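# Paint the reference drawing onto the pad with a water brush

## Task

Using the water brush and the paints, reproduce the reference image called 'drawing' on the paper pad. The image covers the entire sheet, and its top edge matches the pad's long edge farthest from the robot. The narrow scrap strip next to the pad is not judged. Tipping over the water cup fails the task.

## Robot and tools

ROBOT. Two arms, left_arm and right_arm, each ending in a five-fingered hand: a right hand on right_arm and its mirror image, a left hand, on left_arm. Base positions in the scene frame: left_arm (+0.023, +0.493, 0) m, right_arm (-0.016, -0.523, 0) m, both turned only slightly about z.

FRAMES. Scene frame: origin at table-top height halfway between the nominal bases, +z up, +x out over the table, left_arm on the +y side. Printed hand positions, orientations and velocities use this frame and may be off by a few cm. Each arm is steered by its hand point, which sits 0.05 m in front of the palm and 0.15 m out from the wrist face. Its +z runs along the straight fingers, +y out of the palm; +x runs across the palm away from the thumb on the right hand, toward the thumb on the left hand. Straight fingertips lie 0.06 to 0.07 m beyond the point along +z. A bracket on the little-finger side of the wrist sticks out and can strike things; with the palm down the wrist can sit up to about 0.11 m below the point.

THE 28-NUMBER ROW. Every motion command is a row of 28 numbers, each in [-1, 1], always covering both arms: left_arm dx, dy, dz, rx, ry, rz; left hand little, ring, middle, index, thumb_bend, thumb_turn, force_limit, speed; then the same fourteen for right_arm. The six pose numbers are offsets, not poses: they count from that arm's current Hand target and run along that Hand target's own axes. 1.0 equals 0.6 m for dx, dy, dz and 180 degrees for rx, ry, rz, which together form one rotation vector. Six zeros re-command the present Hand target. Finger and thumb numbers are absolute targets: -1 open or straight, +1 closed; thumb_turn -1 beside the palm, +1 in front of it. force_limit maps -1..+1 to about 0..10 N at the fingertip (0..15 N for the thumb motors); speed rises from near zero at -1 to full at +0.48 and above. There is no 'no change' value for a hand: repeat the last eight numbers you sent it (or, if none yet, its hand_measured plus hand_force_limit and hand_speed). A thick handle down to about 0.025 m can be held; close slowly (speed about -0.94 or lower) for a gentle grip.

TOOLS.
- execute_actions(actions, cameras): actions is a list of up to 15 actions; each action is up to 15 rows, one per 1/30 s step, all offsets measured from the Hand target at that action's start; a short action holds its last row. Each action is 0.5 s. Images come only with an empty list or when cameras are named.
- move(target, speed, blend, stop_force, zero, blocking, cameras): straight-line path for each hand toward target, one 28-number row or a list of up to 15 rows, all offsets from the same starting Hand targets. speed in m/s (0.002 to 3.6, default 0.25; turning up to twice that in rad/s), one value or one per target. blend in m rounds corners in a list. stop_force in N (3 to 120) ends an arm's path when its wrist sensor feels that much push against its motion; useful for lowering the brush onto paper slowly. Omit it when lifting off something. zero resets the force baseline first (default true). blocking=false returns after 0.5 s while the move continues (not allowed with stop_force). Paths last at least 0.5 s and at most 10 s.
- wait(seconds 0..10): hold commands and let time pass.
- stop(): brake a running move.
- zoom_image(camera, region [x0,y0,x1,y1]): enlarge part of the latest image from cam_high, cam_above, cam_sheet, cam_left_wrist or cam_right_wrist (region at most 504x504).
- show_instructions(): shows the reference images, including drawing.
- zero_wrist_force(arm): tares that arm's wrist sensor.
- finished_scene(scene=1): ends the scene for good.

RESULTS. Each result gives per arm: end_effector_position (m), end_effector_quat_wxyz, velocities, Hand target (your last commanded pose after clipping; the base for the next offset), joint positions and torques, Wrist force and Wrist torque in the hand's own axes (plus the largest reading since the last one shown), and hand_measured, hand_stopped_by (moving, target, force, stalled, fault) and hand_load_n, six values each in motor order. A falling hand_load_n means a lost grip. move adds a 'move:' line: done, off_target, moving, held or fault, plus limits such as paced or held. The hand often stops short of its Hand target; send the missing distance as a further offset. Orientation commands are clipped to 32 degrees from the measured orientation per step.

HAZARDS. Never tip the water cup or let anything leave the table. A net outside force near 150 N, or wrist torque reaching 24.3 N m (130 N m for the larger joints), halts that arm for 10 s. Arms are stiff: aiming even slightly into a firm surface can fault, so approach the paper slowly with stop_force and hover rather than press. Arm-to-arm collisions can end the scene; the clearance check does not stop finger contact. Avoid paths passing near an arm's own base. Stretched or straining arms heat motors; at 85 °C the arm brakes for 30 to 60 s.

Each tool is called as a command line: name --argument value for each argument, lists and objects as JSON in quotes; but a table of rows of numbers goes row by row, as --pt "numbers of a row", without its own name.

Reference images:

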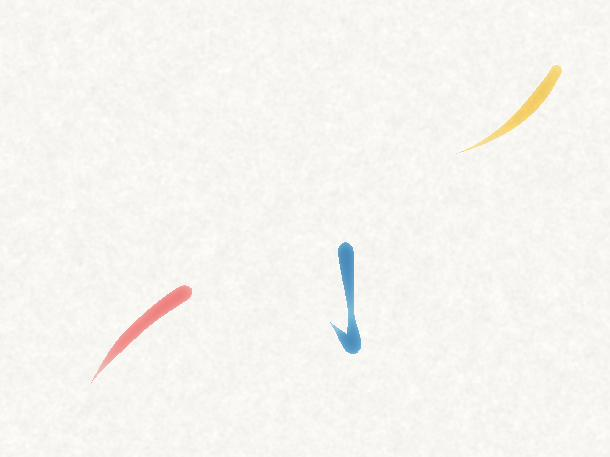

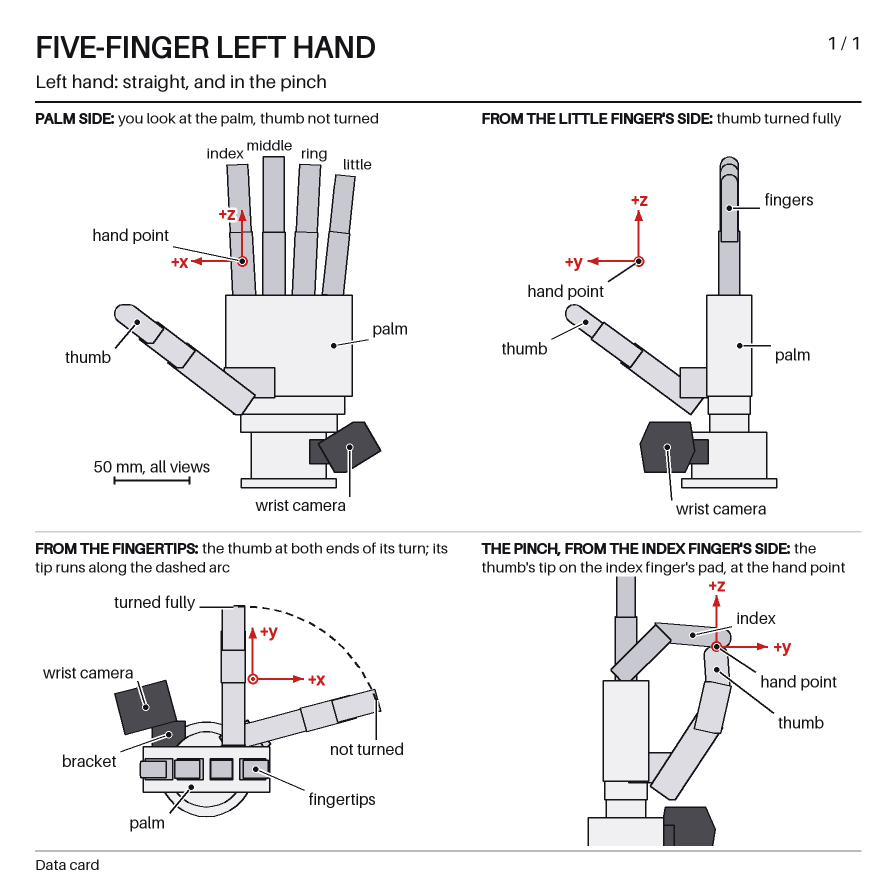

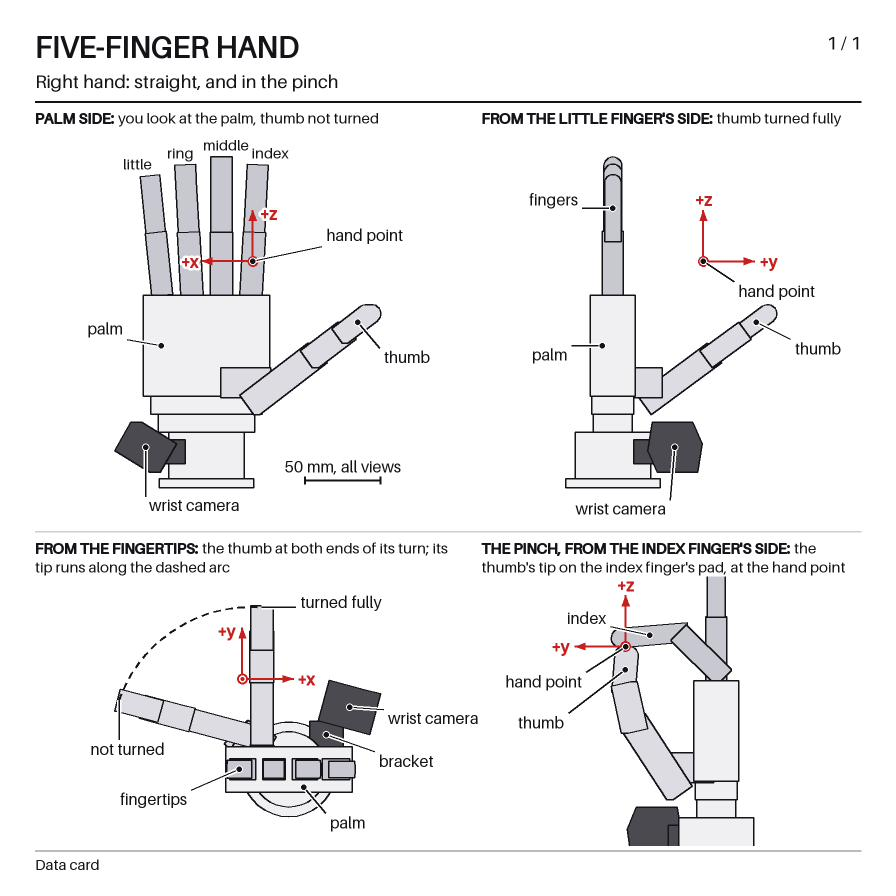

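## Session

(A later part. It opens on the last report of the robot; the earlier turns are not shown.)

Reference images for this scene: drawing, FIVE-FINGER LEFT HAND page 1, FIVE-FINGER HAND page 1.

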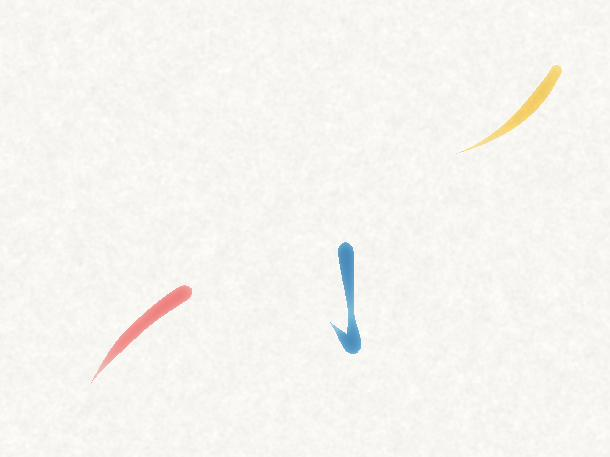

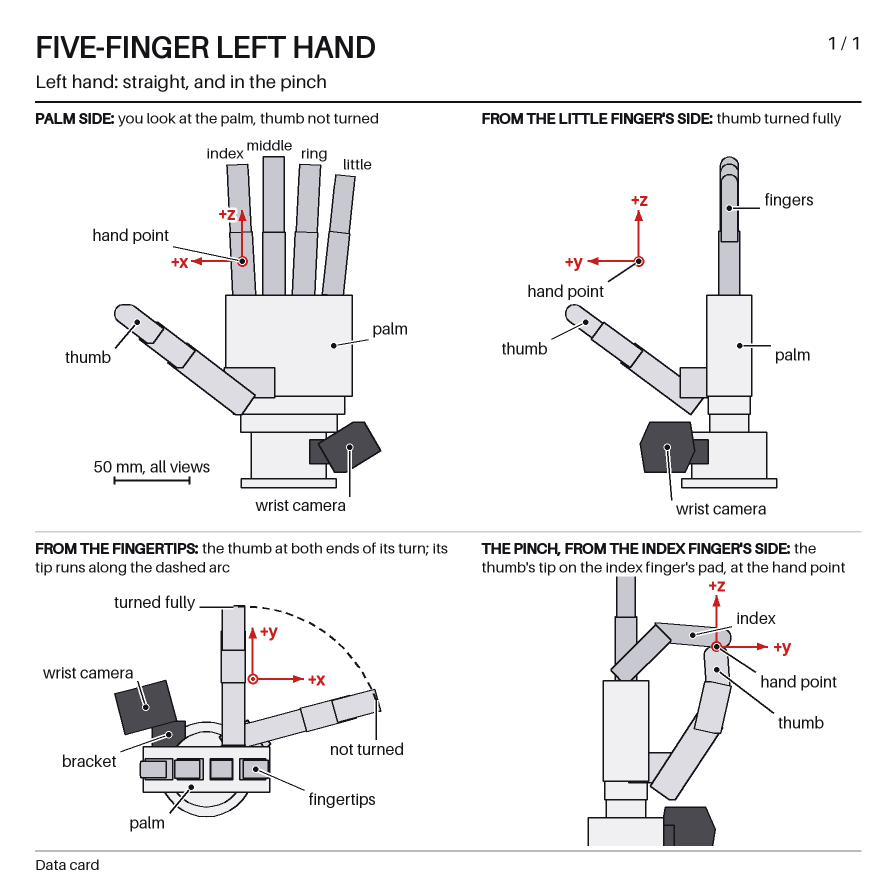

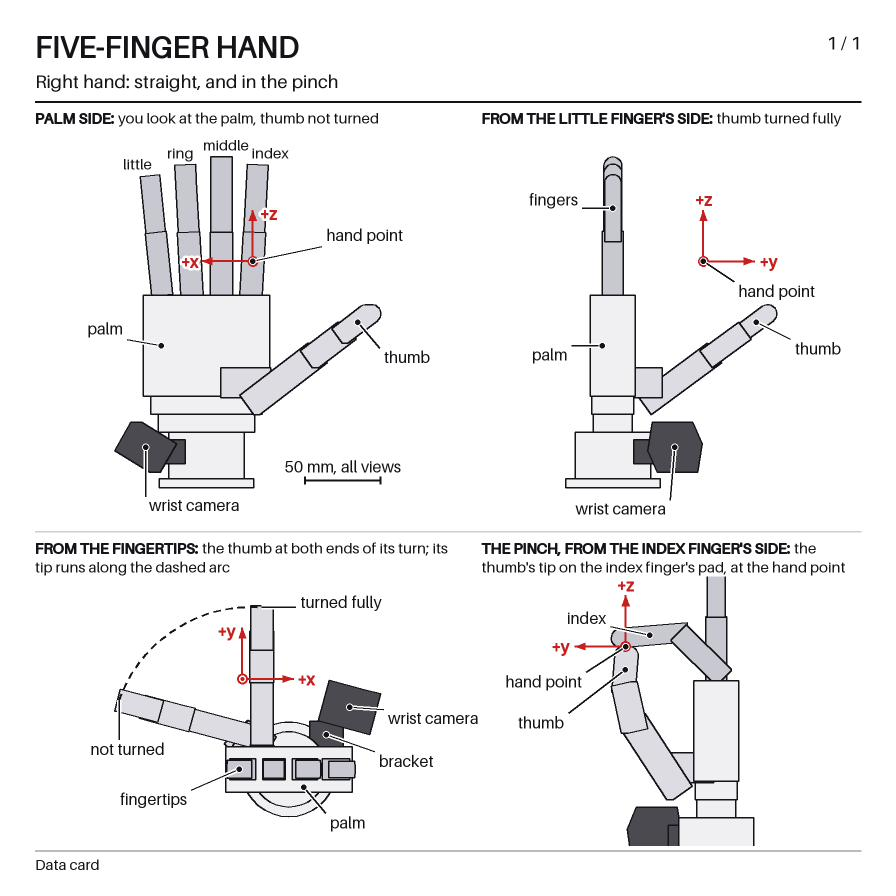

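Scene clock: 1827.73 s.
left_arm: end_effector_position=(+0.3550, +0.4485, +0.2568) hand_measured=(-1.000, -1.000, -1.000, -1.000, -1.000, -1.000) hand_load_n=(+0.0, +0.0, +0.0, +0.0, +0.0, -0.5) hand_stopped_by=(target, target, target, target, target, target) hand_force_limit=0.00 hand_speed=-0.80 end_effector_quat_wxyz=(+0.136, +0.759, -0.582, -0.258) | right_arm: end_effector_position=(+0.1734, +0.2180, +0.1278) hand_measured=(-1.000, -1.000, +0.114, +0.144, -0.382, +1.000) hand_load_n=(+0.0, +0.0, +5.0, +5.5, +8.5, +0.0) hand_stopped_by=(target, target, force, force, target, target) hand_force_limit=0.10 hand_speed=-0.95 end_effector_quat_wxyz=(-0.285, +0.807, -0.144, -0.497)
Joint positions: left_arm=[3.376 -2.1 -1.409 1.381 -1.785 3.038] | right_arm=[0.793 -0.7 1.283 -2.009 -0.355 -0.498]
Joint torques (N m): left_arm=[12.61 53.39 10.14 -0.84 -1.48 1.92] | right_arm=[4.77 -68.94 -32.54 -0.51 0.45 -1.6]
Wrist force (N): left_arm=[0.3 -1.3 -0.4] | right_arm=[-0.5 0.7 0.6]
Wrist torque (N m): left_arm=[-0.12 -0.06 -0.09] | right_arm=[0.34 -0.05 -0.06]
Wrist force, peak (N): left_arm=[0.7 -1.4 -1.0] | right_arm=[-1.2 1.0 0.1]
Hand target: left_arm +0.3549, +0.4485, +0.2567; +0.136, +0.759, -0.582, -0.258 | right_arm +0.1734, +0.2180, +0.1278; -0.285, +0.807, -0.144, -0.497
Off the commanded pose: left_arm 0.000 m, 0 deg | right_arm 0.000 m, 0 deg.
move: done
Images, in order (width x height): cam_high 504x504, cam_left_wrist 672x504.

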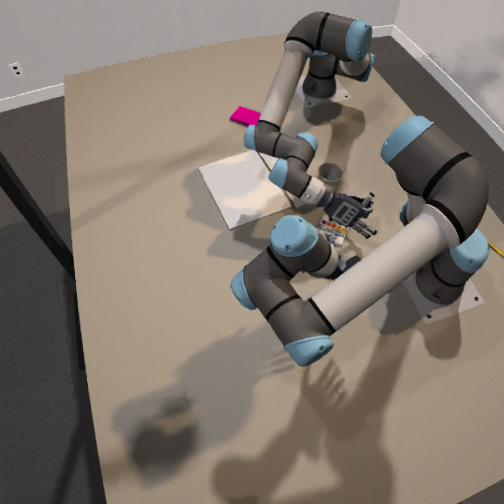

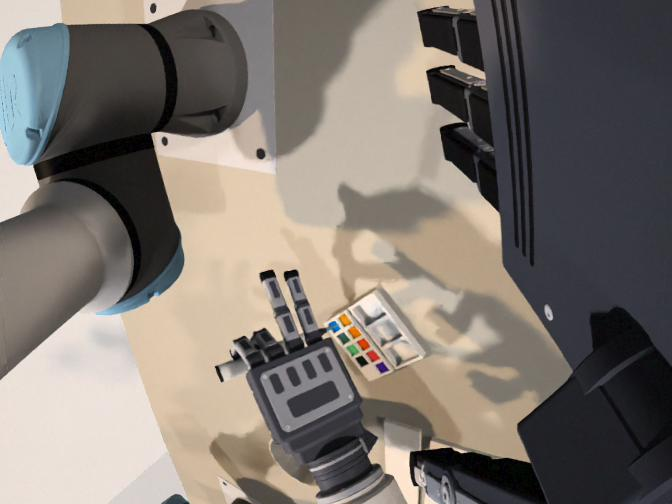

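move --target '[0,0,0,0,0,0,-1,-1,-1,-1,-1,-1,0,-0.8, 0.0118,0.00424,0.0046,0,0,0,-1,-1,0.5,0.5,-0.38,1,0.1,-0.95]' --speed 0.05 --stop_force 3 --cameras '["cam_left_wrist"]'

zoom_image --camera "cam_left_wrist" --region '[320, 300, 370, 340]'

Scene clock: 1837.37 s.
left_arm: end_effector_position=(+0.3549, +0.4485, +0.2567) hand_measured=(-1.000, -1.000, -1.000, -1.000, -1.000, -1.000) hand_load_n=(+0.0, +0.0, +0.0, +0.0, +0.0, +0.0) hand_stopped_by=(target, target, target, target, target, target) hand_force_limit=0.00 hand_speed=-0.80 end_effector_quat_wxyz=(+0.136, +0.759, -0.582, -0.258) | right_arm: end_effector_position=(+0.1734, +0.2180, +0.1198) hand_measured=(-1.000, -1.000, +0.114, +0.144, -0.382, +1.000) hand_load_n=(+0.0, +0.0, +5.0, +5.5, +8.0, +0.0) hand_stopped_by=(target, target, force, force, target, target) hand_force_limit=0.10 hand_speed=-0.95 end_effector_quat_wxyz=(-0.285, +0.807, -0.144, -0.497)
Joint positions: left_arm=[3.376 -2.1 -1.409 1.382 -1.785 3.038] | right_arm=[0.793 -0.689 1.286 -2.023 -0.355 -0.498]
Joint torques (N m): left_arm=[12.65 53.15 7.94 -0.97 -1.43 1.72] | right_arm=[-4.37 -43.35 -7.98 -3.74 0.56 1.75]
Wrist force (N): left_arm=[0.5 -1.4 -0.6] | right_arm=[-0.3 0.8 0.2]
Wrist torque (N m): left_arm=[-0.11 -0.10 -0.07] | right_arm=[0.37 -0.07 -0.03]
Wrist force, peak (N): left_arm=[0.7 -1.5 -0.8] | right_arm=[-0.4 0.9 0.5]
Hand target: left_arm +0.3549, +0.4485, +0.2567; +0.136, +0.759, -0.582, -0.258 | right_arm +0.1734, +0.2180, +0.1198; -0.285, +0.807, -0.144, -0.497
Off the commanded pose: left_arm 0.000 m, 0 deg | right_arm 0.000 m, 0 deg.
move: done
Images, in order (width x height): cam_left_wrist 672x504.

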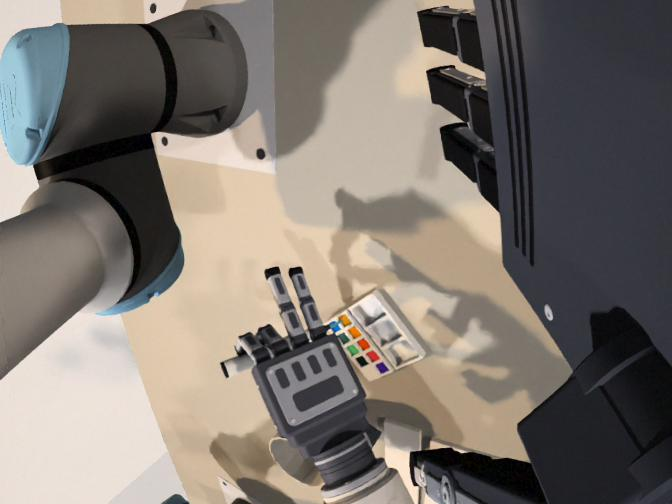

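Scaled by 10.080 from the camera's 672x504 image, which has a finer 960x720 frame.

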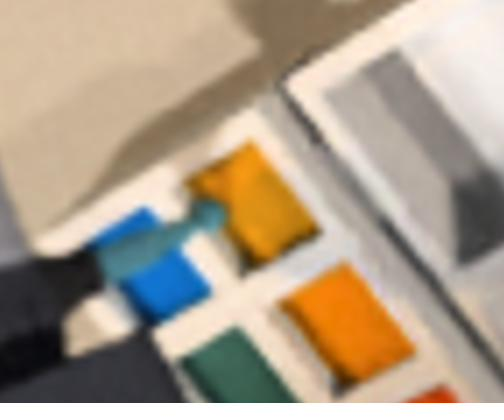

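move --target '[0,0,0,0,0,0,-1,-1,-1,-1,-1,-1,0,-0.8, 0.0059,0.00212,0.0023,0,0,0,-1,-1,0.5,0.5,-0.38,1,0.1,-0.95]' --speed 0.03 --stop_force 3 --cameras '["cam_left_wrist"]'

zoom_image --camera "cam_left_wrist" --region '[320, 300, 370, 340]'

Scene clock: 1847.67 s.
left_arm: end_effector_position=(+0.3549, +0.4485, +0.2567) hand_measured=(-1.000, -1.000, -1.000, -1.000, -1.000, -1.000) hand_load_n=(+0.0, +0.0, +0.0, +0.0, -0.5, +0.0) hand_stopped_by=(target, target, target, target, target, target) hand_force_limit=0.00 hand_speed=-0.80 end_effector_quat_wxyz=(+0.136, +0.759, -0.582, -0.258) | right_arm: end_effector_position=(+0.1734, +0.2180, +0.1158) hand_measured=(-1.000, -1.000, +0.114, +0.144, -0.382, +1.000) hand_load_n=(+0.0, +0.0, +5.0, +5.5, +8.0, +0.0) hand_stopped_by=(target, target, force, force, target, target) hand_force_limit=0.10 hand_speed=-0.95 end_effector_quat_wxyz=(-0.285, +0.807, -0.144, -0.497)
Joint positions: left_arm=[3.376 -2.1 -1.409 1.382 -1.785 3.038] | right_arm=[0.793 -0.683 1.287 -2.03 -0.355 -0.498]
Joint torques (N m): left_arm=[11.91 53.56 8.2 -0.97 -1.31 1.83] | right_arm=[5.46 -43.82 -8.39 -3.61 2.32 -0.05]
Wrist force (N): left_arm=[0.3 -1.2 -0.7] | right_arm=[-0.4 0.8 0.3]
Wrist torque (N m): left_arm=[-0.09 -0.08 -0.09] | right_arm=[0.36 -0.06 -0.04]
Wrist force, peak (N): left_arm=[1.0 -1.3 -0.5] | right_arm=[-0.7 0.9 0.2]
Hand target: left_arm +0.3549, +0.4485, +0.2567; +0.136, +0.759, -0.582, -0.258 | right_arm +0.1734, +0.2180, +0.1158; -0.285, +0.807, -0.144, -0.497
Off the commanded pose: left_arm 0.000 m, 0 deg | right_arm 0.000 m, 0 deg.
move: done
Images, in order (width x height): cam_left_wrist 672x504.

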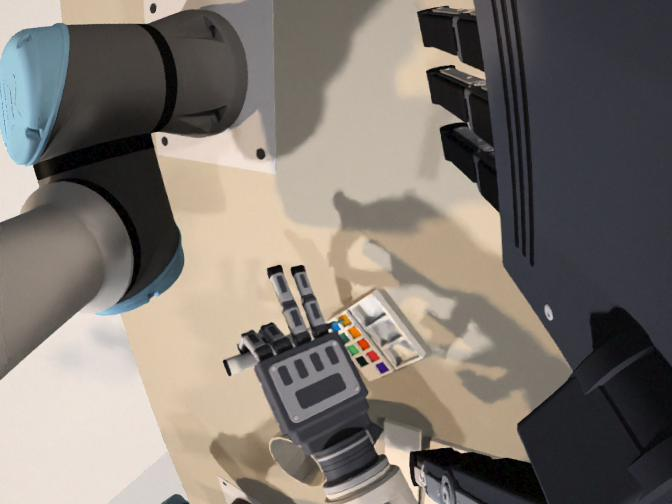

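Scaled by 10.080 from the camera's 672x504 image, which has a finer 960x720 frame.

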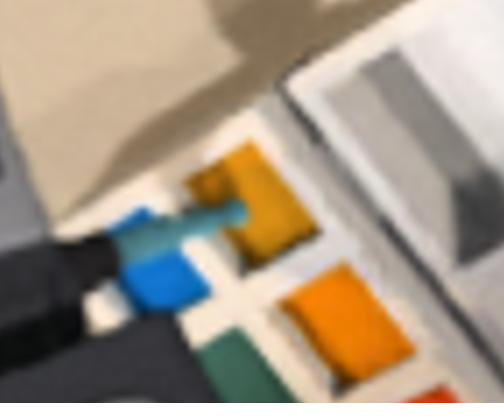

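move --target '[0,0,0,0,0,0,-1,-1,-1,-1,-1,-1,0,-0.8, 0.0044,0.00158,0.00172,0,0,0,-1,-1,0.5,0.5,-0.38,1,0.1,-0.95]' --speed 0.03 --stop_force 3 --cameras '["cam_left_wrist"]'

zoom_image --camera "cam_left_wrist" --region '[325, 305, 355, 335]'

Scene clock: 1862.40 s.
left_arm: end_effector_position=(+0.3549, +0.4485, +0.2567) hand_measured=(-1.000, -1.000, -1.000, -1.000, -1.000, -1.000) hand_load_n=(+0.0, +0.5, +0.0, +0.0, +0.0, +0.0) hand_stopped_by=(target, target, target, target, target, target) hand_force_limit=0.00 hand_speed=-0.80 end_effector_quat_wxyz=(+0.136, +0.759, -0.582, -0.258) | right_arm: end_effector_position=(+0.1734, +0.2180, +0.1128) hand_measured=(-1.000, -1.000, +0.114, +0.144, -0.382, +1.000) hand_load_n=(+0.0, +0.0, +5.0, +5.5, +8.5, +0.0) hand_stopped_by=(target, target, force, force, target, target) hand_force_limit=0.10 hand_speed=-0.95 end_effector_quat_wxyz=(-0.285, +0.807, -0.144, -0.497)
Joint positions: left_arm=[3.376 -2.1 -1.409 1.382 -1.785 3.038] | right_arm=[0.793 -0.679 1.288 -2.035 -0.355 -0.498]
Joint torques (N m): left_arm=[11.64 51.96 8.82 -0.92 -0.69 1.76] | right_arm=[8.12 -43.46 -7.7 -3.63 2.1 1.37]
Wrist force (N): left_arm=[0.6 -1.2 -0.6] | right_arm=[-0.4 0.6 0.4]
Wrist torque (N m): left_arm=[-0.09 -0.12 -0.06] | right_arm=[0.34 -0.07 -0.05]
Wrist force, peak (N): left_arm=[0.6 -1.5 -0.8] | right_arm=[-0.6 0.9 0.4]
Hand target: left_arm +0.3549, +0.4485, +0.2567; +0.136, +0.759, -0.582, -0.258 | right_arm +0.1734, +0.2180, +0.1128; -0.285, +0.807, -0.144, -0.497
Off the commanded pose: left_arm 0.000 m, 0 deg | right_arm 0.000 m, 0 deg.
move: done
Images, in order (width x height): cam_left_wrist 672x504.

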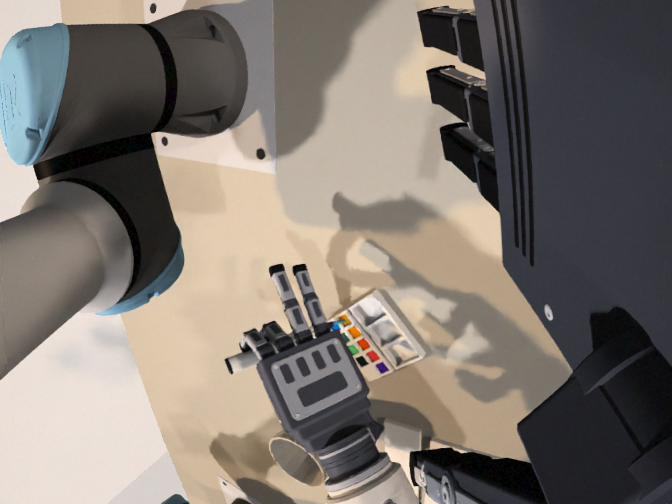

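Scaled by 16.800 from the camera's 672x504 image, which has a finer 960x720 frame.

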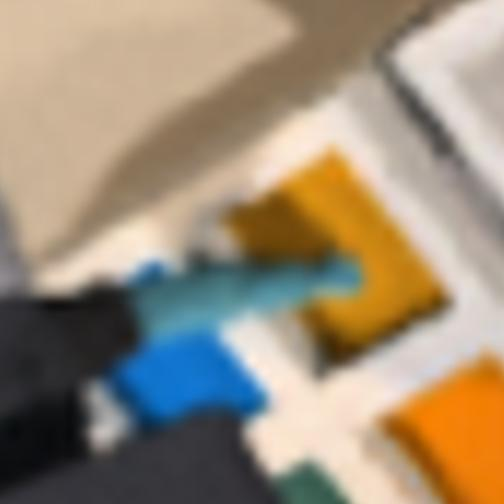

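move --pt "0 0 0 0 0 0 -1 -1 -1 -1 -1 -1 0 -0.8 0.0045 -0.00066 -0.00125 0 0 0 -1 -1 0.5 0.5 -0.38 1 0.1 -0.95" --pt "0 0 0 0 0 0 -1 -1 -1 -1 -1 -1 0 -0.8 0.00312 -0.00159 0.00316 0 0 0 -1 -1 0.5 0.5 -0.38 1 0.1 -0.95" --pt "0 0 0 0 0 0 -1 -1 -1 -1 -1 -1 0 -0.8 0.0014 0.00278 0.00355 0 0 0 -1 -1 0.5 0.5 -0.38 1 0.1 -0.95" --pt "0 0 0 0 0 0 -1 -1 -1 -1 -1 -1 0 -0.8 0.00278 0.00371 -0.00086 0 0 0 -1 -1 0.5 0.5 -0.38 1 0.1 -0.95" --pt "0 0 0 0 0 0 -1 -1 -1 -1 -1 -1 0 -0.8 0.0045 -0.00066 -0.00125 0 0 0 -1 -1 0.5 0.5 -0.38 1 0.1 -0.95" --pt "0 0 0 0 0 0 -1 -1 -1 -1 -1 -1 0 -0.8 0.00312 -0.00159 0.00316 0 0 0 -1 -1 0.5 0.5 -0.38 1 0.1 -0.95" --pt "0 0 0 0 0 0 -1 -1 -1 -1 -1 -1 0 -0.8 0.0014 0.00278 0.00355 0 0 0 -1 -1 0.5 0.5 -0.38 1 0.1 -0.95" --pt "0 0 0 0 0 0 -1 -1 -1 -1 -1 -1 0 -0.8 0.00278 0.00371 -0.00086 0 0 0 -1 -1 0.5 0.5 -0.38 1 0.1 -0.95" --pt "0 0 0 0 0 0 -1 -1 -1 -1 -1 -1 0 -0.8 0.00295 0.00106 0.00115 0 0 0 -1 -1 0.5 0.5 -0.38 1 0.1 -0.95" --speed 0.02 --blend 0.0007 --cameras '["cam_left_wrist"]'

zoom_image --camera "cam_left_wrist" --region '[325, 305, 355, 335]'

Scene clock: 1877.63 s.
left_arm: end_effector_position=(+0.3549, +0.4485, +0.2567) hand_measured=(-1.000, -1.000, -1.000, -1.000, -1.000, -1.000) hand_load_n=(+0.0, +0.0, +0.0, +0.0, +0.0, +0.0) hand_stopped_by=(target, target, target, target, target, target) hand_force_limit=0.00 hand_speed=-0.80 end_effector_quat_wxyz=(+0.136, +0.759, -0.582, -0.258) | right_arm: end_effector_position=(+0.1735, +0.2179, +0.1109) hand_measured=(-1.000, -1.000, +0.114, +0.144, -0.382, +1.000) hand_load_n=(+0.0, +0.0, +5.0, +5.5, +8.5, +0.0) hand_stopped_by=(target, target, force, force, target, target) hand_force_limit=0.10 hand_speed=-0.95 end_effector_quat_wxyz=(-0.285, +0.807, -0.144, -0.497)
Joint positions: left_arm=[3.376 -2.1 -1.409 1.382 -1.785 3.038] | right_arm=[0.793 -0.676 1.289 -2.038 -0.355 -0.498]
Joint torques (N m): left_arm=[12 51.55 9.2 -1 -0.07 1.55] | right_arm=[9.19 -42.16 -31.64 -0.25 0.48 1.96]
Wrist force (N): left_arm=[0.5 -1.0 -0.7] | right_arm=[-0.6 0.9 0.2]
Wrist torque (N m): left_arm=[-0.06 -0.10 -0.09] | right_arm=[0.38 -0.04 -0.06]
Wrist force, peak (N): left_arm=[0.7 -1.6 -1.0] | right_arm=[-0.1 1.3 0.4]
Hand target: left_arm +0.3549, +0.4485, +0.2567; +0.136, +0.759, -0.582, -0.258 | right_arm +0.1734, +0.2180, +0.1108; -0.285, +0.807, -0.144, -0.497
Off the commanded pose: left_arm 0.000 m, 0 deg | right_arm 0.000 m, 0 deg.
move: done
Images, in order (width x height): cam_left_wrist 672x504.

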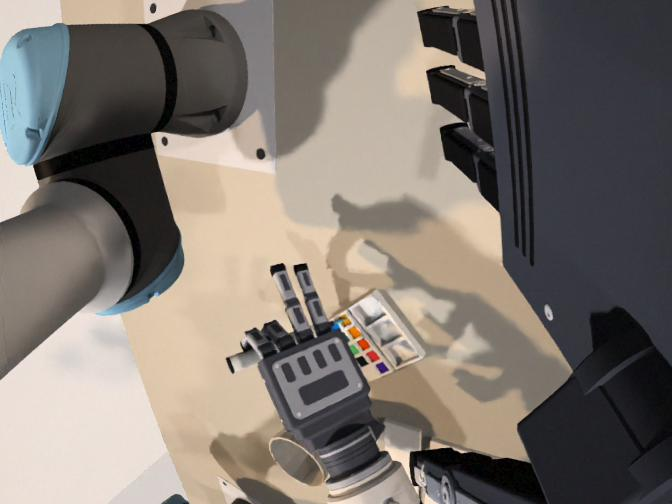

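Scaled by 16.800 from the camera's 672x504 image, which has a finer 960x720 frame.

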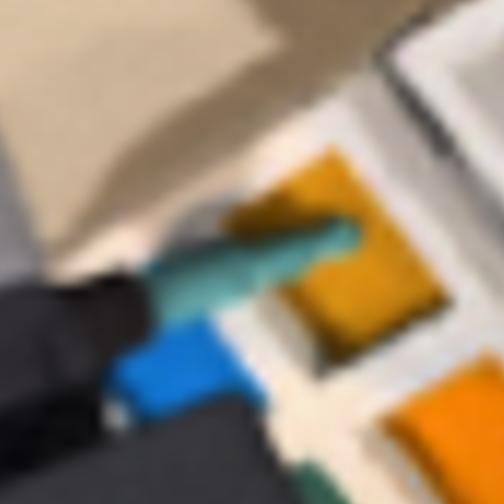

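move --pt "0 0 0 0 0 0 -1 -1 -1 -1 -1 -1 0 -0.8 0.00155 -0.00172 -0.0024 0 0 0 -1 -1 0.5 0.5 -0.38 1 0.1 -0.95" --pt "0 0 0 0 0 0 -1 -1 -1 -1 -1 -1 0 -0.8 0.00017 -0.00265 0.00201 0 0 0 -1 -1 0.5 0.5 -0.38 1 0.1 -0.95" --pt "0 0 0 0 0 0 -1 -1 -1 -1 -1 -1 0 -0.8 -0.00155 0.00172 0.0024 0 0 0 -1 -1 0.5 0.5 -0.38 1 0.1 -0.95" --pt "0 0 0 0 0 0 -1 -1 -1 -1 -1 -1 0 -0.8 -0.00017 0.00265 -0.00201 0 0 0 -1 -1 0.5 0.5 -0.38 1 0.1 -0.95" --pt "0 0 0 0 0 0 -1 -1 -1 -1 -1 -1 0 -0.8 0.00155 -0.00172 -0.0024 0 0 0 -1 -1 0.5 0.5 -0.38 1 0.1 -0.95" --pt "0 0 0 0 0 0 -1 -1 -1 -1 -1 -1 0 -0.8 0.00017 -0.00265 0.00201 0 0 0 -1 -1 0.5 0.5 -0.38 1 0.1 -0.95" --pt "0 0 0 0 0 0 -1 -1 -1 -1 -1 -1 0 -0.8 -0.00155 0.00172 0.0024 0 0 0 -1 -1 0.5 0.5 -0.38 1 0.1 -0.95" --pt "0 0 0 0 0 0 -1 -1 -1 -1 -1 -1 0 -0.8 -0.00017 0.00265 -0.00201 0 0 0 -1 -1 0.5 0.5 -0.38 1 0.1 -0.95" --pt "0 0 0 0 0 0 -1 -1 -1 -1 -1 -1 0 -0.8 0 0 0 0 0 0 -1 -1 0.5 0.5 -0.38 1 0.1 -0.95" --pt "0 0 0 0 0 0 -1 -1 -1 -1 -1 -1 0 -0.8 -0.02 -0.0072 -0.0078 0 0 0 -1 -1 0.5 0.5 -0.38 1 0.1 -0.95" --speed 0.02 --blend 0.0007 --cameras '["cam_left_wrist"]'

zoom_image --camera "cam_left_wrist" --region '[320, 300, 360, 340]'

Scene clock: 1890.80 s.
left_arm: end_effector_position=(+0.3549, +0.4485, +0.2567) hand_measured=(-1.000, -1.000, -1.000, -1.000, -1.000, -1.000) hand_load_n=(+0.0, +0.0, +0.0, +0.0, +0.0, +0.0) hand_stopped_by=(target, target, target, target, target, target) hand_force_limit=0.00 hand_speed=-0.80 end_effector_quat_wxyz=(+0.136, +0.759, -0.582, -0.258) | right_arm: end_effector_position=(+0.1734, +0.2180, +0.1243) hand_measured=(-1.000, -1.000, +0.114, +0.144, -0.382, +1.000) hand_load_n=(+0.0, +0.0, +5.0, +5.5, +8.5, +0.0) hand_stopped_by=(target, target, force, force, target, target) hand_force_limit=0.10 hand_speed=-0.95 end_effector_quat_wxyz=(-0.285, +0.807, -0.144, -0.497)
Joint positions: left_arm=[3.376 -2.1 -1.409 1.382 -1.785 3.038] | right_arm=[0.793 -0.695 1.285 -2.015 -0.355 -0.498]
Joint torques (N m): left_arm=[11.45 51.16 9.75 -1.03 0.46 1.57] | right_arm=[8.39 -68.75 -29.7 -0.33 0.25 -1.02]
Wrist force (N): left_arm=[0.6 -1.1 -0.6] | right_arm=[-0.4 0.8 0.4]
Wrist torque (N m): left_arm=[-0.08 -0.11 -0.07] | right_arm=[0.36 -0.07 -0.04]
Wrist force, peak (N): left_arm=[0.7 -1.5 -1.0] | right_arm=[-0.5 1.3 0.4]
Hand target: left_arm +0.3549, +0.4485, +0.2567; +0.136, +0.759, -0.582, -0.258 | right_arm +0.1734, +0.2180, +0.1244; -0.285, +0.807, -0.144, -0.497
Off the commanded pose: left_arm 0.000 m, 0 deg | right_arm 0.000 m, 0 deg.
move: done
Images, in order (width x height): cam_left_wrist 672x504.

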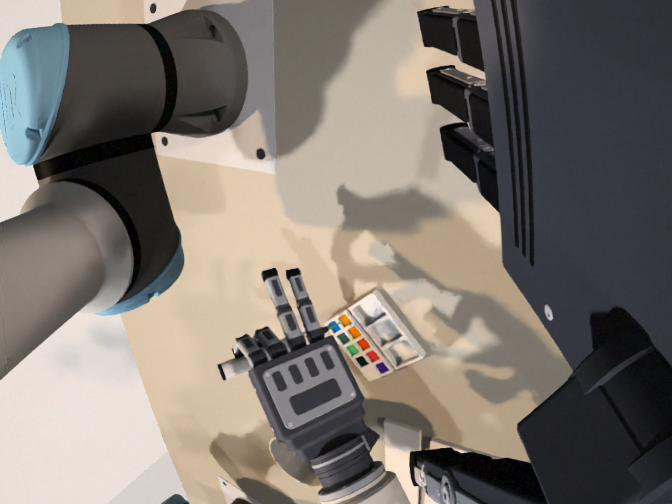

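Scaled by 12.600 from the camera's 672x504 image, which has a finer 960x720 frame.

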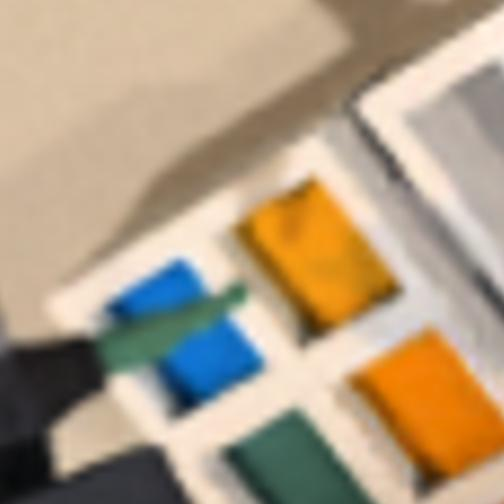

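move --pt "0 0 0 0 0 0 -1 -1 -1 -1 -1 -1 0 -0.8 -0.2505 -0.0898 -0.0974 0 0 0 -1 -1 0.5 0.5 -0.38 1 0.1 -0.95" --pt "0 0 0 0 0 0 -1 -1 -1 -1 -1 -1 0 -0.8 -0.18395 0.08055 -0.4256 0 0 0 -1 -1 0.5 0.5 -0.38 1 0.1 -0.95" --pt "0 0 0 0 0 0 -1 -1 -1 -1 -1 -1 0 -0.8 0.06655 0.17035 -0.3282 0 0 0 -1 -1 0.5 0.5 -0.38 1 0.1 -0.95" --speed 0.2 --blend 0.02 --cameras '["cam_left_wrist", "cam_sheet", "cam_high"]'

Scene clock: 1904.30 s.
left_arm: end_effector_position=(+0.3549, +0.4485, +0.2567) hand_measured=(-1.000, -1.000, -1.000, -1.000, -1.000, -1.000) hand_load_n=(+0.0, +0.0, +0.0, +0.0, +0.0, +0.0) hand_stopped_by=(target, target, target, target, target, target) hand_force_limit=0.00 hand_speed=-0.80 end_effector_quat_wxyz=(+0.136, +0.759, -0.582, -0.258) | right_arm: end_effector_position=(+0.2810, +0.0198, +0.1245) hand_measured=(-1.000, -1.000, +0.114, +0.144, -0.382, +1.000) hand_load_n=(+0.0, +0.0, +5.0, +5.5, +8.5, +0.0) hand_stopped_by=(target, target, force, force, target, target) hand_force_limit=0.10 hand_speed=-0.95 end_effector_quat_wxyz=(-0.285, +0.807, -0.144, -0.497)
Joint positions: left_arm=[3.376 -2.1 -1.409 1.382 -1.785 3.038] | right_arm=[0.479 -0.874 1.457 -1.379 -0.503 -1.185]
Joint torques (N m): left_arm=[11.2 50.54 8.87 -1.08 0.78 1.4] | right_arm=[8.96 -36.12 -7.09 -2.53 2.52 1.89]
Wrist force (N): left_arm=[0.7 -1.3 -0.7] | right_arm=[0.1 0.5 0.4]
Wrist torque (N m): left_arm=[-0.10 -0.13 -0.06] | right_arm=[0.31 -0.15 -0.04]
Wrist force, peak (N): left_arm=[0.8 -1.4 -0.6] | right_arm=[0.9 1.1 1.1]
Hand target: left_arm +0.3549, +0.4485, +0.2567; +0.136, +0.759, -0.582, -0.258 | right_arm +0.2809, +0.0199, +0.1245; -0.285, +0.807, -0.144, -0.497
Off the commanded pose: left_arm 0.000 m, 0 deg | right_arm 0.000 m, 0 deg.
move: done
Images, in order (width x height): cam_high 504x504, cam_sheet 504x504, cam_left_wrist 672x504.

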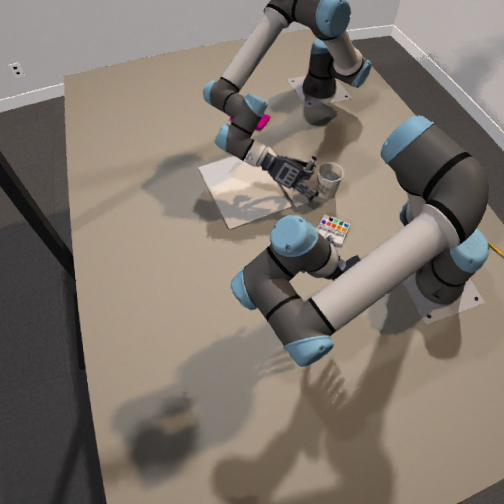

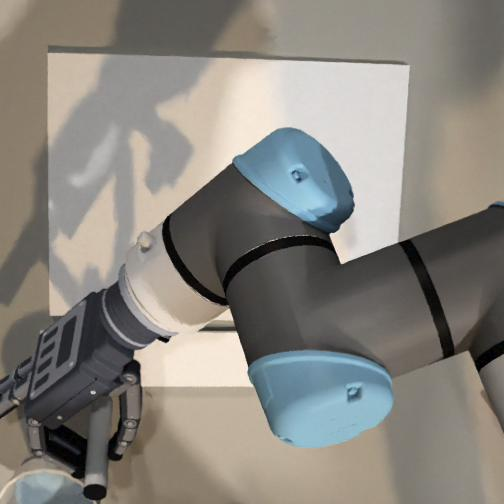

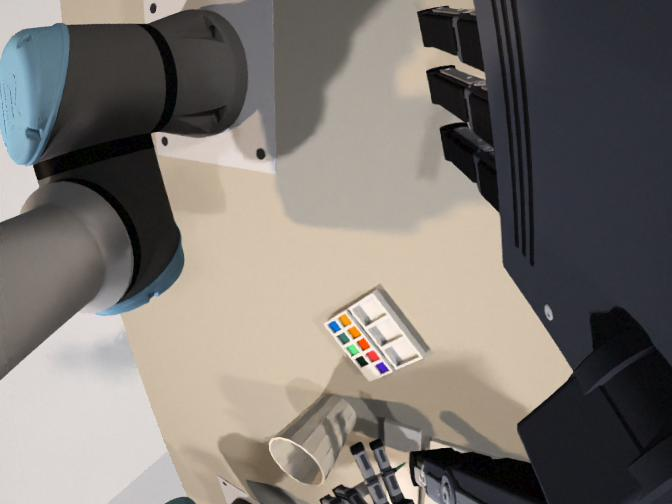

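zoom_image --camera "cam_left_wrist" --region '[320, 285, 400, 345]'

zoom_image --camera "cam_left_wrist" --region '[380, 425, 440, 485]'

Scaled by 6.300 from the camera's 672x504 image, which has a finer 960x720 frame.

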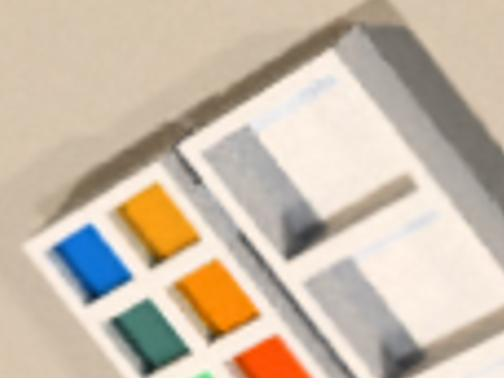

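Scaled by 8.400 from the camera's 672x504 image, which has a finer 960x720 frame.

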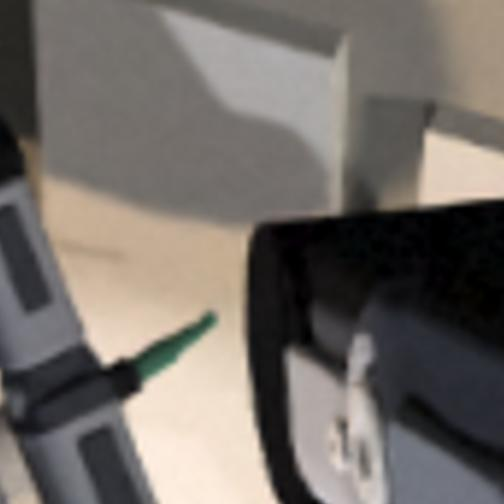

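zoom_image --camera "cam_left_wrist" --region '[340, 380, 460, 500]'

zoom_image --camera "cam_sheet" --region '[30, 300, 280, 504]'

Scaled by 4.200 from the camera's 672x504 image, which has a finer 960x720 frame.

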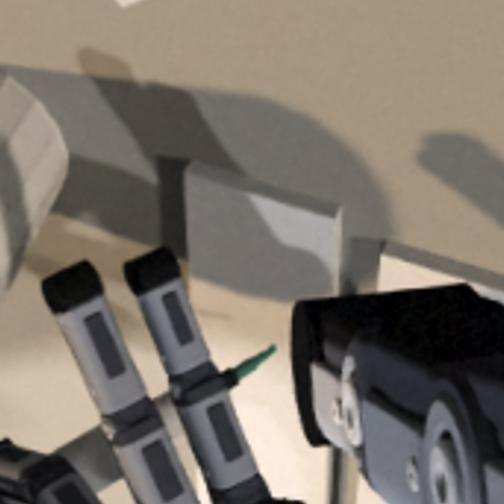

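Scaled by 2.016 from the camera's 504x504 image, which has a finer 720x720 frame.

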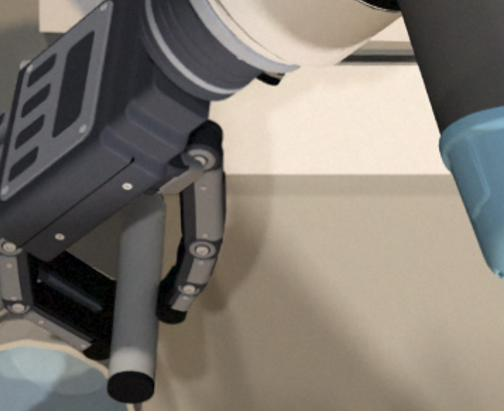

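move --pt "0 0 0 0 0 0 -1 -1 -1 -1 -1 -1 0 -0.8 0.02137 0.00766 0.00831 0 0 0 -1 -1 0.5 0.5 -0.38 1 0.1 -0.95" --pt "0 0 0 0 0 0 -1 -1 -1 -1 -1 -1 0 -0.8 0.01967 0.03421 -0.0118 0 0 0 -1 -1 0.5 0.5 -0.38 1 0.1 -0.95" --pt "0 0 0 0 0 0 -1 -1 -1 -1 -1 -1 0 -0.8 -0.0098 0.02365 -0.02326 0 0 0 -1 -1 0.5 0.5 -0.38 1 0.1 -0.95" --speed 0.04 --cameras '["cam_left_wrist"]'

zoom_image --camera "cam_left_wrist" --region '[370, 405, 450, 485]'

Scene clock: 1924.60 s.
left_arm: end_effector_position=(+0.3549, +0.4485, +0.2567) hand_measured=(-1.000, -1.000, -1.000, -1.000, -1.000, -1.000) hand_load_n=(+0.0, +0.0, +0.0, +0.0, +0.0, +0.0) hand_stopped_by=(target, target, target, target, target, target) hand_force_limit=0.00 hand_speed=-0.80 end_effector_quat_wxyz=(+0.136, +0.759, -0.582, -0.258) | right_arm: end_effector_position=(+0.2809, -0.0001, +0.1299) hand_measured=(-1.000, -1.000, +0.114, +0.144, -0.382, +1.000) hand_load_n=(+0.0, +0.0, +5.0, +5.5, +8.0, +0.0) hand_stopped_by=(target, target, force, force, target, target) hand_force_limit=0.10 hand_speed=-0.95 end_effector_quat_wxyz=(-0.285, +0.807, -0.144, -0.497)
Joint positions: left_arm=[3.376 -2.1 -1.409 1.382 -1.785 3.038] | right_arm=[0.453 -0.905 1.49 -1.347 -0.521 -1.223]
Joint torques (N m): left_arm=[10.43 50.69 9.39 -1.09 0.76 1.38] | right_arm=[-9.16 -60.81 -29.83 0.72 -0.61 -1.81]
Wrist force (N): left_arm=[0.8 -1.3 -0.8] | right_arm=[-0.1 0.5 0.6]
Wrist torque (N m): left_arm=[-0.09 -0.14 -0.05] | right_arm=[0.30 -0.13 0.06]
Wrist force, peak (N): left_arm=[0.6 -1.6 -0.8] | right_arm=[-0.2 0.5 1.1]
Hand target: left_arm +0.3549, +0.4485, +0.2567; +0.136, +0.759, -0.582, -0.258 | right_arm +0.2809, -0.0001, +0.1300; -0.285, +0.807, -0.144, -0.497
Off the commanded pose: left_arm 0.000 m, 0 deg | right_arm 0.000 m, 0 deg.
move: done
Images, in order (width x height): cam_left_wrist 672x504.

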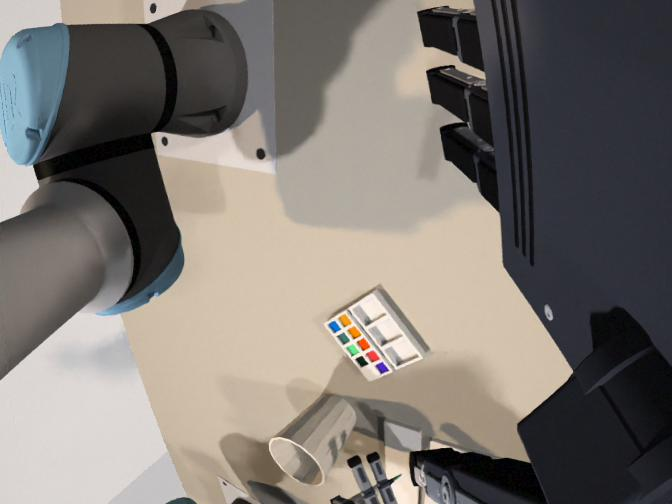

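Scaled by 6.300 from the camera's 672x504 image, which has a finer 960x720 frame.

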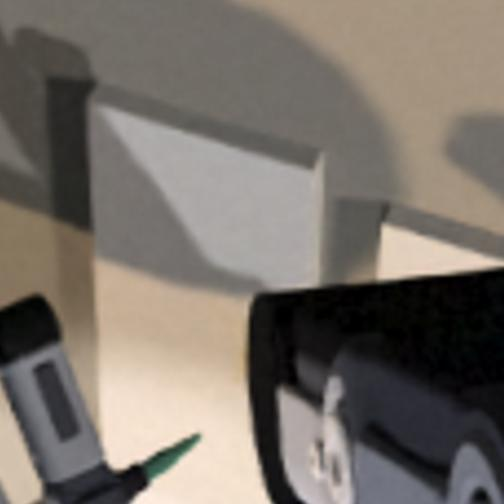

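move --pt "0 0 0 0 0 0 -1 -1 -1 -1 -1 -1 0 -0.8 -0.1032 -0.037 -0.0401 0 0 0 -1 -1 0.5 0.5 -0.38 1 0.1 -0.95" --pt "0 0 0 0 0 0 -1 -1 -1 -1 -1 -1 0 -0.8 -0.1201 0.2285 -0.2412 0 0 0 -1 -1 0.5 0.5 -0.38 1 0.1 -0.95" --speed 0.25 --blend 0.02 --cameras '["cam_sheet", "cam_above"]'

zoom_image --camera "cam_sheet" --region '[20, 310, 200, 420]'

Scene clock: 1933.80 s.
left_arm: end_effector_position=(+0.3549, +0.4485, +0.2567) hand_measured=(-1.000, -1.000, -1.000, -1.000, -1.000, -1.000) hand_load_n=(+0.0, +0.0, +0.0, +0.0, +0.0, +0.0) hand_stopped_by=(target, target, target, target, target, target) hand_force_limit=0.00 hand_speed=-0.80 end_effector_quat_wxyz=(+0.136, +0.759, -0.582, -0.258) | right_arm: end_effector_position=(+0.2809, -0.2001, +0.2001) hand_measured=(-1.000, -1.000, +0.114, +0.144, -0.382, +1.000) hand_load_n=(+0.5, +0.0, +5.0, +5.5, +8.5, +0.0) hand_stopped_by=(target, target, force, force, target, target) hand_force_limit=0.10 hand_speed=-0.95 end_effector_quat_wxyz=(-0.285, +0.807, -0.144, -0.497)
Joint positions: left_arm=[3.376 -2.1 -1.409 1.382 -1.785 3.038] | right_arm=[0.138 -1.183 1.693 -1.022 -0.777 -1.533]
Joint torques (N m): left_arm=[10.85 50.1 8.9 -1.24 0.82 1.42] | right_arm=[-8.56 -51 -6.92 1.57 -0.82 -1.89]
Wrist force (N): left_arm=[0.5 -1.1 -0.8] | right_arm=[-0.1 0.8 0.3]
Wrist torque (N m): left_arm=[-0.07 -0.10 -0.08] | right_arm=[0.37 -0.10 0.07]
Wrist force, peak (N): left_arm=[0.7 -1.3 -1.1] | right_arm=[0.1 1.9 -0.2]
Hand target: left_arm +0.3549, +0.4485, +0.2567; +0.136, +0.759, -0.582, -0.258 | right_arm +0.2809, -0.2002, +0.2001; -0.285, +0.807, -0.144, -0.497
Off the commanded pose: left_arm 0.000 m, 0 deg | right_arm 0.000 m, 0 deg.
move: done
Images, in order (width x height): cam_above 504x504, cam_sheet 504x504.

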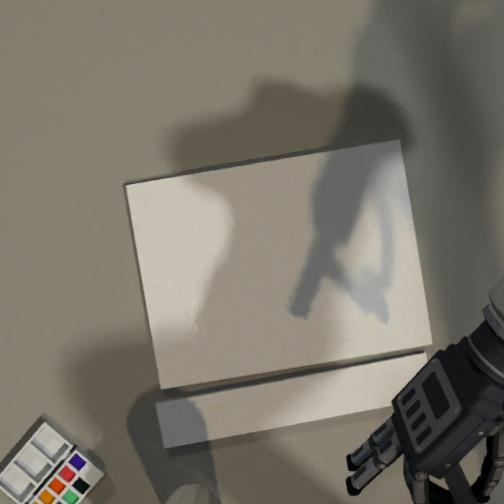

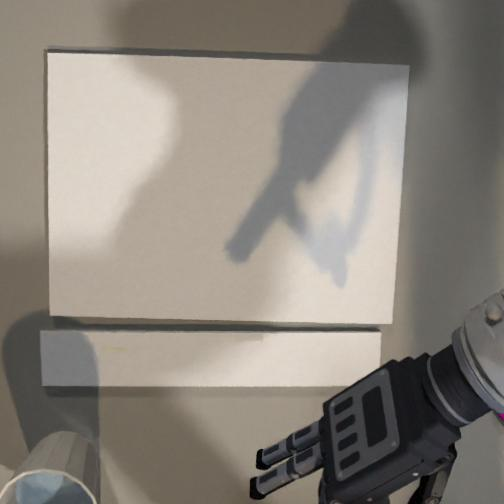

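Scaled by 2.800 from the camera's 504x504 image, which has a finer 720x720 frame.

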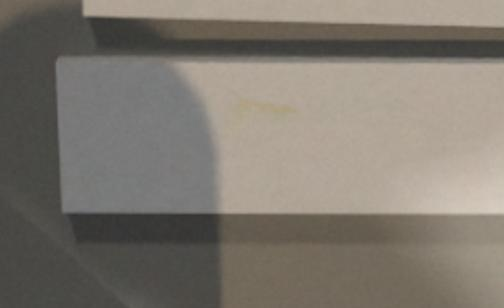

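zoom_image --camera "cam_sheet" --region '[90, 320, 290, 400]'

zoom_image --camera "cam_sheet" --region '[40, 40, 240, 330]'

Scaled by 2.520 from the camera's 504x504 image, which has a finer 720x720 frame.

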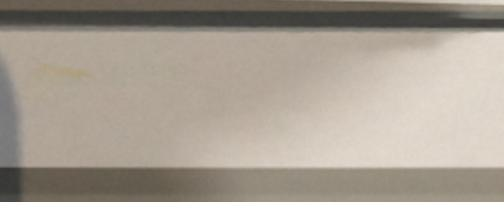

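Scaled by 1.738 from the camera's 504x504 image, which has a finer 720x720 frame.

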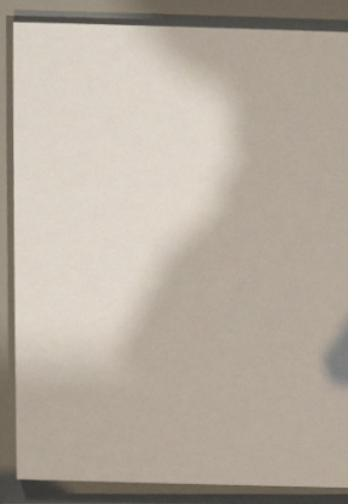

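move --pt "0 0 0 0 0 0 -1 -1 -1 -1 -1 -1 0 -0.8 -0.1472 -0.0527 -0.0572 0 0 0 -1 -1 0.5 0.5 -0.38 1 0.1 -0.95" --pt "0 0 0 0 0 0 -1 -1 -1 -1 -1 -1 0 -0.8 -0.207 -0.3006 0.3252 0 0 0 -1 -1 0.5 0.5 -0.38 1 0.1 -0.95" --speed 0.3 --blend 0.03 --cameras '["cam_high", "cam_left_wrist"]'

zoom_image --camera "cam_left_wrist" --region '[240, 370, 380, 500]'

Scene clock: 1951.93 s.
left_arm: end_effector_position=(+0.3549, +0.4485, +0.2567) hand_measured=(-1.000, -1.000, -1.000, -1.000, -1.000, -1.000) hand_load_n=(+0.0, +0.0, +0.0, +0.0, +0.0, +0.0) hand_stopped_by=(target, target, target, target, target, target) hand_force_limit=0.00 hand_speed=-0.80 end_effector_quat_wxyz=(+0.136, +0.759, -0.582, -0.258) | right_arm: end_effector_position=(+0.1758, +0.0548, +0.2999) hand_measured=(-1.000, -1.000, +0.114, +0.144, -0.382, +1.000) hand_load_n=(+0.0, +0.0, +5.0, +5.5, +8.5, +0.0) hand_stopped_by=(target, target, force, force, target, target) hand_force_limit=0.10 hand_speed=-0.95 end_effector_quat_wxyz=(-0.285, +0.807, -0.144, -0.497)
Joint positions: left_arm=[3.376 -2.1 -1.409 1.382 -1.785 3.038] | right_arm=[0.613 -1.177 1.498 -1.328 -0.419 -0.949]
Joint torques (N m): left_arm=[10.95 50.2 10.07 -1.18 0.86 1.28] | right_arm=[8.34 -29.78 -10.43 -3.07 1.79 1.97]
Wrist force (N): left_arm=[0.4 -1.0 -0.7] | right_arm=[-0.4 1.0 0.3]
Wrist torque (N m): left_arm=[-0.07 -0.09 -0.08] | right_arm=[0.38 -0.06 -0.05]
Wrist force, peak (N): left_arm=[0.7 -1.6 -0.9] | right_arm=[1.2 1.3 0.8]
Hand target: left_arm +0.3549, +0.4485, +0.2567; +0.136, +0.759, -0.582, -0.258 | right_arm +0.1758, +0.0548, +0.2999; -0.285, +0.807, -0.144, -0.497
Off the commanded pose: left_arm 0.000 m, 0 deg | right_arm 0.000 m, 0 deg.
move: done
Images, in order (width x height): cam_high 504x504, cam_left_wrist 672x504.

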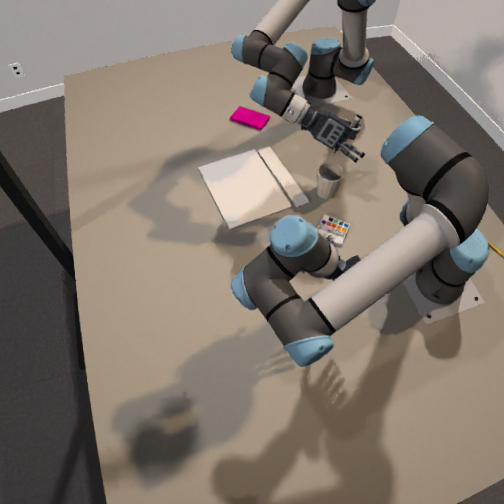

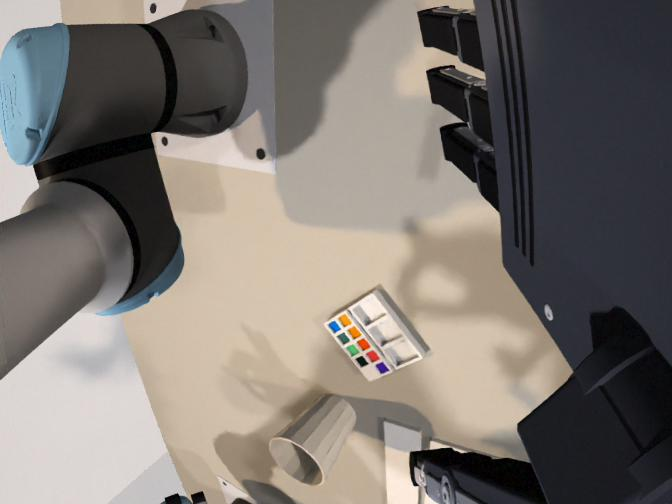

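Scaled by 3.600 from the camera's 672x504 image, which has a finer 960x720 frame.

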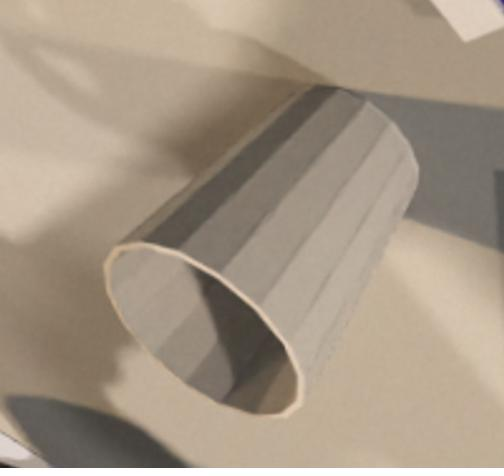

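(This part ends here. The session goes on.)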